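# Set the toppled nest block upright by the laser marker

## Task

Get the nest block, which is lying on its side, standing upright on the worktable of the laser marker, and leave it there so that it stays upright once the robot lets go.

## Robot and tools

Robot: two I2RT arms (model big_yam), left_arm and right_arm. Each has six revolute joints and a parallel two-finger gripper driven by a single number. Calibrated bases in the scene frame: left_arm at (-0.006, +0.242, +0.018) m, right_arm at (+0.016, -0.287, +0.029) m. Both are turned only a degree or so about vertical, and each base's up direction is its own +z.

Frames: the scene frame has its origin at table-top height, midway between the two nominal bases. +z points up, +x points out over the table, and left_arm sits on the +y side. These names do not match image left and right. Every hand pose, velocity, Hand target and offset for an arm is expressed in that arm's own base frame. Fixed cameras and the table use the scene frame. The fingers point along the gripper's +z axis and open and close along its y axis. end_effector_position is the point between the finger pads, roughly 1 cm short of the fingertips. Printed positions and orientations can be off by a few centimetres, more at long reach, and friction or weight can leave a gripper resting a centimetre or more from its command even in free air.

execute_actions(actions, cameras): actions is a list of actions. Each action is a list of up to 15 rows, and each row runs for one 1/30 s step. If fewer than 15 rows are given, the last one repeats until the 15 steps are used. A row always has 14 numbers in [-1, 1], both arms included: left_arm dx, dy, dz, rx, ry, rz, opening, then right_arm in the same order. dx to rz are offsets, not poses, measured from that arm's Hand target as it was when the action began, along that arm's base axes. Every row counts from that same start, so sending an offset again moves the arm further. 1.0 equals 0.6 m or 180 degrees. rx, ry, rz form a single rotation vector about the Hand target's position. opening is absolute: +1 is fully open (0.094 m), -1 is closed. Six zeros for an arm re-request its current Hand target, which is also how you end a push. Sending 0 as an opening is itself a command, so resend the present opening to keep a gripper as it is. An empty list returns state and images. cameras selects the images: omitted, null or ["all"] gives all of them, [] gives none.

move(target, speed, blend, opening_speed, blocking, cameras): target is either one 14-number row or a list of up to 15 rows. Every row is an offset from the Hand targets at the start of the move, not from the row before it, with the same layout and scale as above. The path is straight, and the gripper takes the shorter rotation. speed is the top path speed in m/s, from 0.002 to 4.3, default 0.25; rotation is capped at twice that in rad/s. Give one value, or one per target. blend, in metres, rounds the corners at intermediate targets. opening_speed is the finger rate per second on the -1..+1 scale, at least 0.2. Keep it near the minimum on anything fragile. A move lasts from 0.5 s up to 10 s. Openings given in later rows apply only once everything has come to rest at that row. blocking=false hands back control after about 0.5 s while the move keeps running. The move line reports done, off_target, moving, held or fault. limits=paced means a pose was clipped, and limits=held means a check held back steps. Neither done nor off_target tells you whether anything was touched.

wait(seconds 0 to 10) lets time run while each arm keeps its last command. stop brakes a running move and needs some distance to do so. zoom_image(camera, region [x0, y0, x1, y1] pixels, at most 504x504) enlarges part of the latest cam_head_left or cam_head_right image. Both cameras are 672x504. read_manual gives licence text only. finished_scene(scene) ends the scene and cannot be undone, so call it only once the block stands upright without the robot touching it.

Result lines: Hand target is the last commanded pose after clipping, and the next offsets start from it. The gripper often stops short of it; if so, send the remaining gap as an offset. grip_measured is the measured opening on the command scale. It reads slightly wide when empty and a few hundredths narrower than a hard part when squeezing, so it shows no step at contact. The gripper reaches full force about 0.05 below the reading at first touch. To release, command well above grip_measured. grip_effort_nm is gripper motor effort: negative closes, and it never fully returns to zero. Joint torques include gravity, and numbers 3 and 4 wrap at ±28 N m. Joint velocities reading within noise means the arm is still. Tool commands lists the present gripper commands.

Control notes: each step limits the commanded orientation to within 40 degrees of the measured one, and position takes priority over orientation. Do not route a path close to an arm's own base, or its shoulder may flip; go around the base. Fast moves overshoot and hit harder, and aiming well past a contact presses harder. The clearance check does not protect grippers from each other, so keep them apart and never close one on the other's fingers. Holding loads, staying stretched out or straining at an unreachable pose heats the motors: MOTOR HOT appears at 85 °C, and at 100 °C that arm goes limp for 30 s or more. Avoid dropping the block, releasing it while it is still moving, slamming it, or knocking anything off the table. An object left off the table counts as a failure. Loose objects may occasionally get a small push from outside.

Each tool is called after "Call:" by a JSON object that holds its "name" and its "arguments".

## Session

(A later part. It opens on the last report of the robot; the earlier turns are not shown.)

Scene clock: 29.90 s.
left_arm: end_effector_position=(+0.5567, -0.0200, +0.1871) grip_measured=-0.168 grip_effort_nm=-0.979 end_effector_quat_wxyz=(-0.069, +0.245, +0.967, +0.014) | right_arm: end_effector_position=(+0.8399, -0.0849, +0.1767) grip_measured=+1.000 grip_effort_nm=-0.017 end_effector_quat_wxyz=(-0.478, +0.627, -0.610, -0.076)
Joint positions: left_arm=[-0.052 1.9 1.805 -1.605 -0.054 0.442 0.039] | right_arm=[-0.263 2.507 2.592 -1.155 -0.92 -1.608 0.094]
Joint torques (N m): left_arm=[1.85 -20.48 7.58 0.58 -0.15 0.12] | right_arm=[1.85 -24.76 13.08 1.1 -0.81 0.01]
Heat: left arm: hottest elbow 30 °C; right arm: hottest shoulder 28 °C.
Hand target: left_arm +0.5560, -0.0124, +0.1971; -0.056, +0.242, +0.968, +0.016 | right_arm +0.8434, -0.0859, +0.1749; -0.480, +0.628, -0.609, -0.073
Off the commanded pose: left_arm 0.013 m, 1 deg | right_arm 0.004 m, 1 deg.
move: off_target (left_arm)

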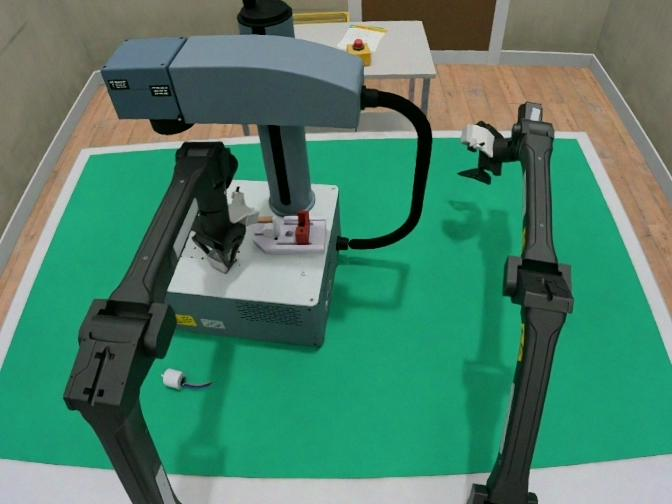

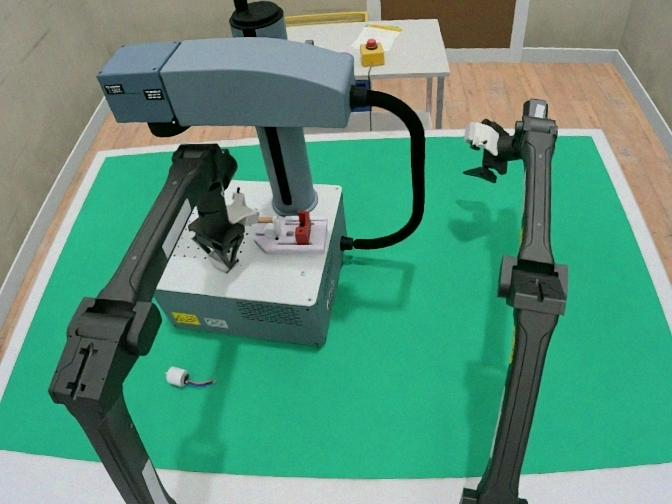

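Call:
{"name": "move", "arguments": {"target": [0,0,-0.015,0,0,0,-0.3, 0,0,0,0,0,0,1], "speed": 0.03, "cameras": []}}

Call:
{"name": "move", "arguments": {"target": [0,0,-0.012,0,0,0,-0.3, 0,0,0,0,0,0,1], "speed": 0.03}}

Call:
{"name": "zoom_image", "arguments": {"camera": "cam_head_left", "region": [190, 230, 250, 290]}}

Call:
{"name": "zoom_image", "arguments": {"camera": "cam_head_right", "region": [190, 230, 250, 290]}}

Scene clock: 31.47 s.
left_arm: end_effector_position=(+0.5569, -0.0200, +0.1863) grip_measured=-0.168 grip_effort_nm=-0.974 end_effector_quat_wxyz=(-0.063, +0.245, +0.967, +0.015) | right_arm: end_effector_position=(+0.8399, -0.0849, +0.1767) grip_measured=+1.000 grip_effort_nm=-0.017 end_effector_quat_wxyz=(-0.478, +0.627, -0.610, -0.076)
Joint positions: left_arm=[-0.052 1.892 1.792 -1.588 -0.054 0.442 0.039] | right_arm=[-0.263 2.507 2.592 -1.155 -0.92 -1.608 0.094]
Joint torques (N m): left_arm=[1.85 -19.66 7.05 0.8 -0.14 0.13] | right_arm=[0.73 -26.11 13.31 1.07 -0.78 0]
Heat: left arm: hottest elbow 30 °C; right arm: hottest shoulder 29 °C.
Hand target: left_arm +0.5561, -0.0123, +0.1880; -0.056, +0.242, +0.968, +0.016 | right_arm +0.8434, -0.0859, +0.1749; -0.480, +0.628, -0.609, -0.073
Off the commanded pose: left_arm 0.008 m, 1 deg | right_arm 0.004 m, 1 deg.
move: done

Scene clock: 32.27 s.
left_arm: end_effector_position=(+0.5567, -0.0200, +0.1860) grip_measured=-0.168 grip_effort_nm=-0.979 end_effector_quat_wxyz=(-0.057, +0.245, +0.968, +0.016) | right_arm: end_effector_position=(+0.8399, -0.0849, +0.1767) grip_measured=+1.000 grip_effort_nm=-0.022 end_effector_quat_wxyz=(-0.478, +0.627, -0.610, -0.076)
Joint positions: left_arm=[-0.052 1.884 1.78 -1.574 -0.054 0.442 0.039] | right_arm=[-0.263 2.507 2.592 -1.155 -0.92 -1.608 0.094]
Joint torques (N m): left_arm=[1.79 -18.78 6.79 0.96 -0.13 0.13] | right_arm=[1.26 -25.05 13.27 1.09 -0.81 0]
Heat: left arm: hottest elbow 30 °C; right arm: hottest shoulder 29 °C.
Hand target: left_arm +0.5560, -0.0123, +0.1809; -0.056, +0.242, +0.968, +0.016 | right_arm +0.8434, -0.0859, +0.1749; -0.480, +0.628, -0.609, -0.073
Off the commanded pose: left_arm 0.009 m, 0 deg | right_arm 0.004 m, 1 deg.
move: done

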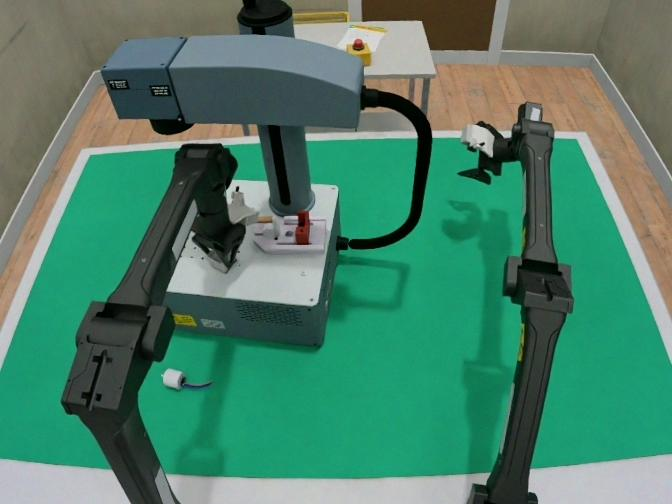

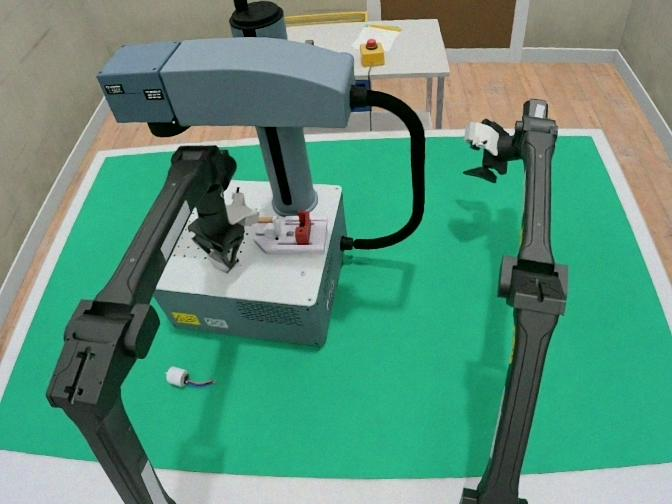

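Scaled by 8.400 (camera's finer frame: 960x720).

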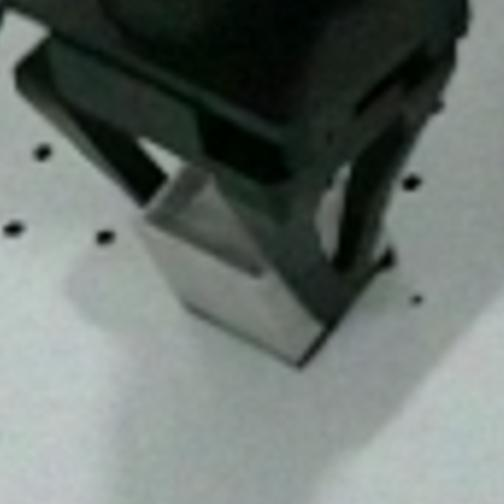

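Scaled by 8.400 (camera's finer frame: 960x720).

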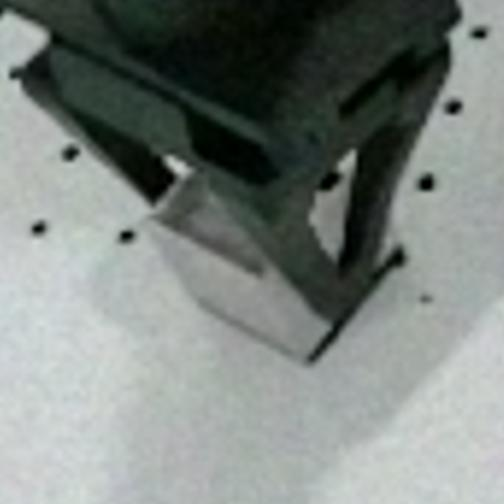

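Call:
{"name": "move", "arguments": {"target": [0,0,0.006,0,0,0,0.25, 0,0,0,0,0,0,1], "opening_speed": 0.3}}

Call:
{"name": "zoom_image", "arguments": {"camera": "cam_head_left", "region": [190, 230, 250, 290]}}

Scene clock: 34.97 s.
left_arm: end_effector_position=(+0.5569, -0.0200, +0.1859) grip_measured=+0.247 grip_effort_nm=0.154 end_effector_quat_wxyz=(-0.057, +0.245, +0.968, +0.016) | right_arm: end_effector_position=(+0.8399, -0.0849, +0.1767) grip_measured=+1.000 grip_effort_nm=-0.022 end_effector_quat_wxyz=(-0.478, +0.627, -0.610, -0.076)
Joint positions: left_arm=[-0.052 1.884 1.78 -1.572 -0.054 0.442 0.059] | right_arm=[-0.263 2.507 2.592 -1.155 -0.92 -1.608 0.094]
Joint torques (N m): left_arm=[1.85 -18.9 7.39 0.53 -0.13 0.13] | right_arm=[1.26 -25.7 13.24 1.33 -0.81 -0.02]
Heat: left arm: hottest elbow 30 °C; right arm: hottest shoulder 29 °C.
Hand target: left_arm +0.5561, -0.0123, +0.1846; -0.056, +0.242, +0.968, +0.016 | right_arm +0.8434, -0.0859, +0.1749; -0.480, +0.628, -0.609, -0.073
Off the commanded pose: left_arm 0.008 m, 0 deg | right_arm 0.004 m, 1 deg.
move: done

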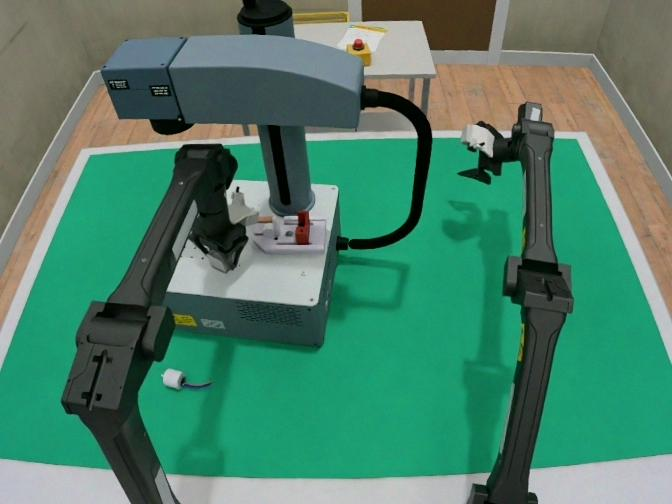

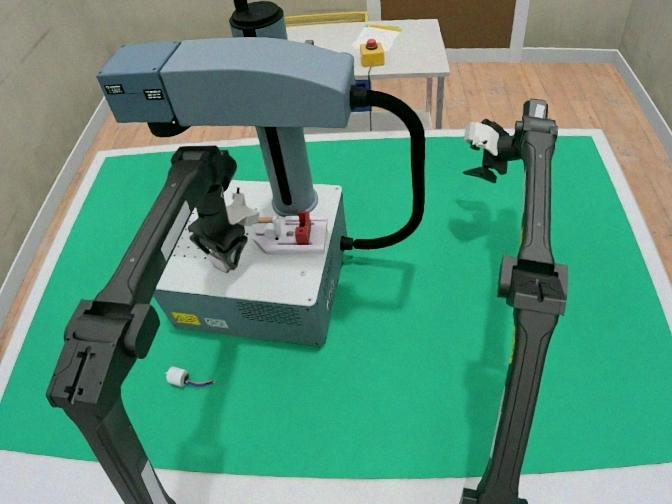

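Scaled by 8.400 (camera's finer frame: 960x720).

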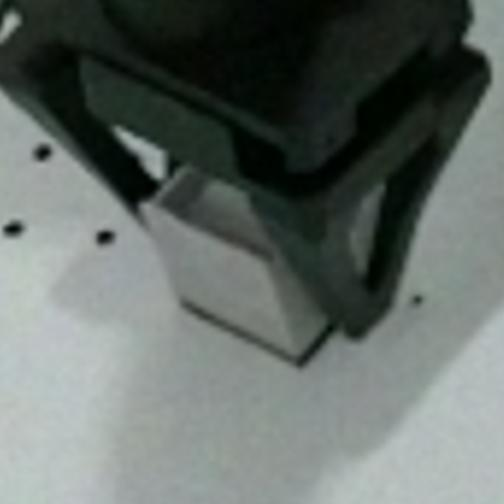

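Call:
{"name": "move", "arguments": {"target": [[0,0,0,0,0,0,0.85, 0,0,0,0,0,0,1],[0,0,0.1,0,0,0,0.85, 0,0,0,0,0,0,1],[-0.2,0.02,0.15,0,0,0,0.85, 0,0,0,0,0,0,1]], "speed": 0.15}}

Call:
{"name": "zoom_image", "arguments": {"camera": "cam_head_left", "region": [170, 200, 290, 320]}}

Call:
{"name": "zoom_image", "arguments": {"camera": "cam_head_right", "region": [170, 200, 290, 320]}}

Scene clock: 38.43 s.
left_arm: end_effector_position=(+0.4413, -0.0069, +0.2727) grip_measured=+0.848 grip_effort_nm=0.149 end_effector_quat_wxyz=(-0.049, +0.244, +0.968, +0.017) | right_arm: end_effector_position=(+0.8399, -0.0849, +0.1767) grip_measured=+1.000 grip_effort_nm=-0.022 end_effector_quat_wxyz=(-0.478, +0.627, -0.610, -0.076)
Joint positions: left_arm=[-0.036 1.547 1.565 -1.676 -0.054 0.456 0.087] | right_arm=[-0.263 2.507 2.592 -1.155 -0.92 -1.608 0.094]
Joint torques (N m): left_arm=[1.9 -14.51 7.42 -0.03 -0.19 0.14] | right_arm=[0.67 -25.64 13.15 1.44 -0.8 0.04]
Heat: left arm: hottest elbow 30 °C; right arm: hottest shoulder 29 °C.
Hand target: left_arm +0.4361, -0.0002, +0.2745; -0.056, +0.242, +0.968, +0.016 | right_arm +0.8434, -0.0859, +0.1749; -0.480, +0.628, -0.609, -0.073
Off the commanded pose: left_arm 0.009 m, 1 deg | right_arm 0.004 m, 1 deg.
joint sent to its limit (left arm) — joint 4 (wrist pitch), lower limit. The joint targets still meet the commanded pose.
move: done

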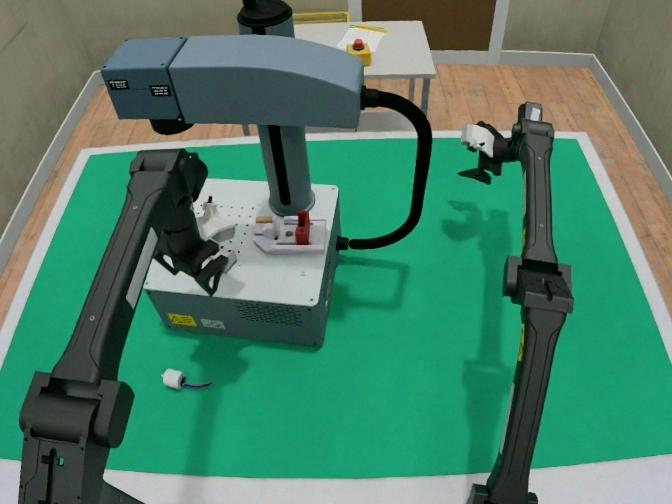

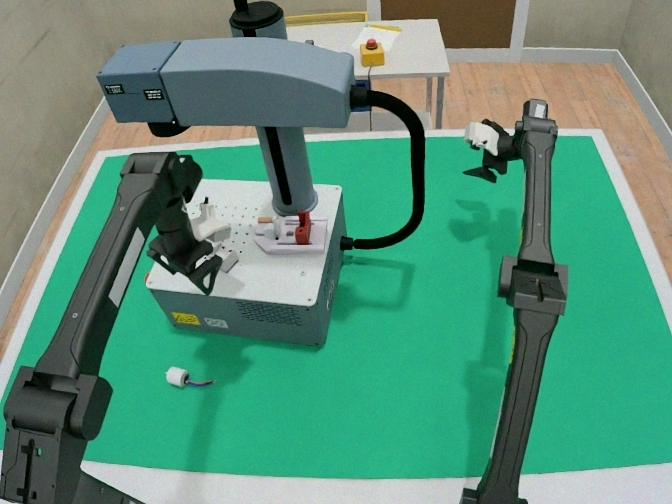

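Scaled by 4.200 (camera's finer frame: 960x720).

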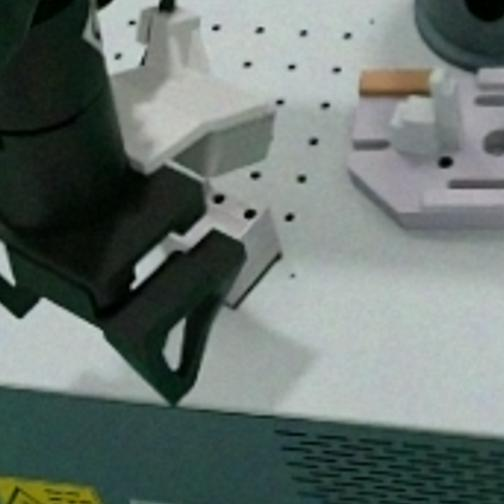

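Scaled by 4.200 (camera's finer frame: 960x720).

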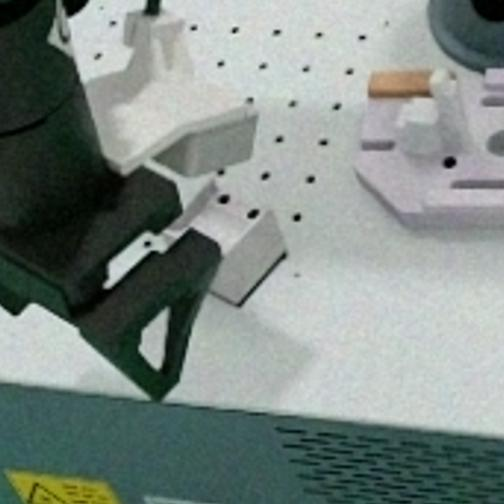

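Upright with its sole flat.

Call:
{"name": "finished_scene", "arguments": {"scene": 2}}

The scene is finished: the task was done.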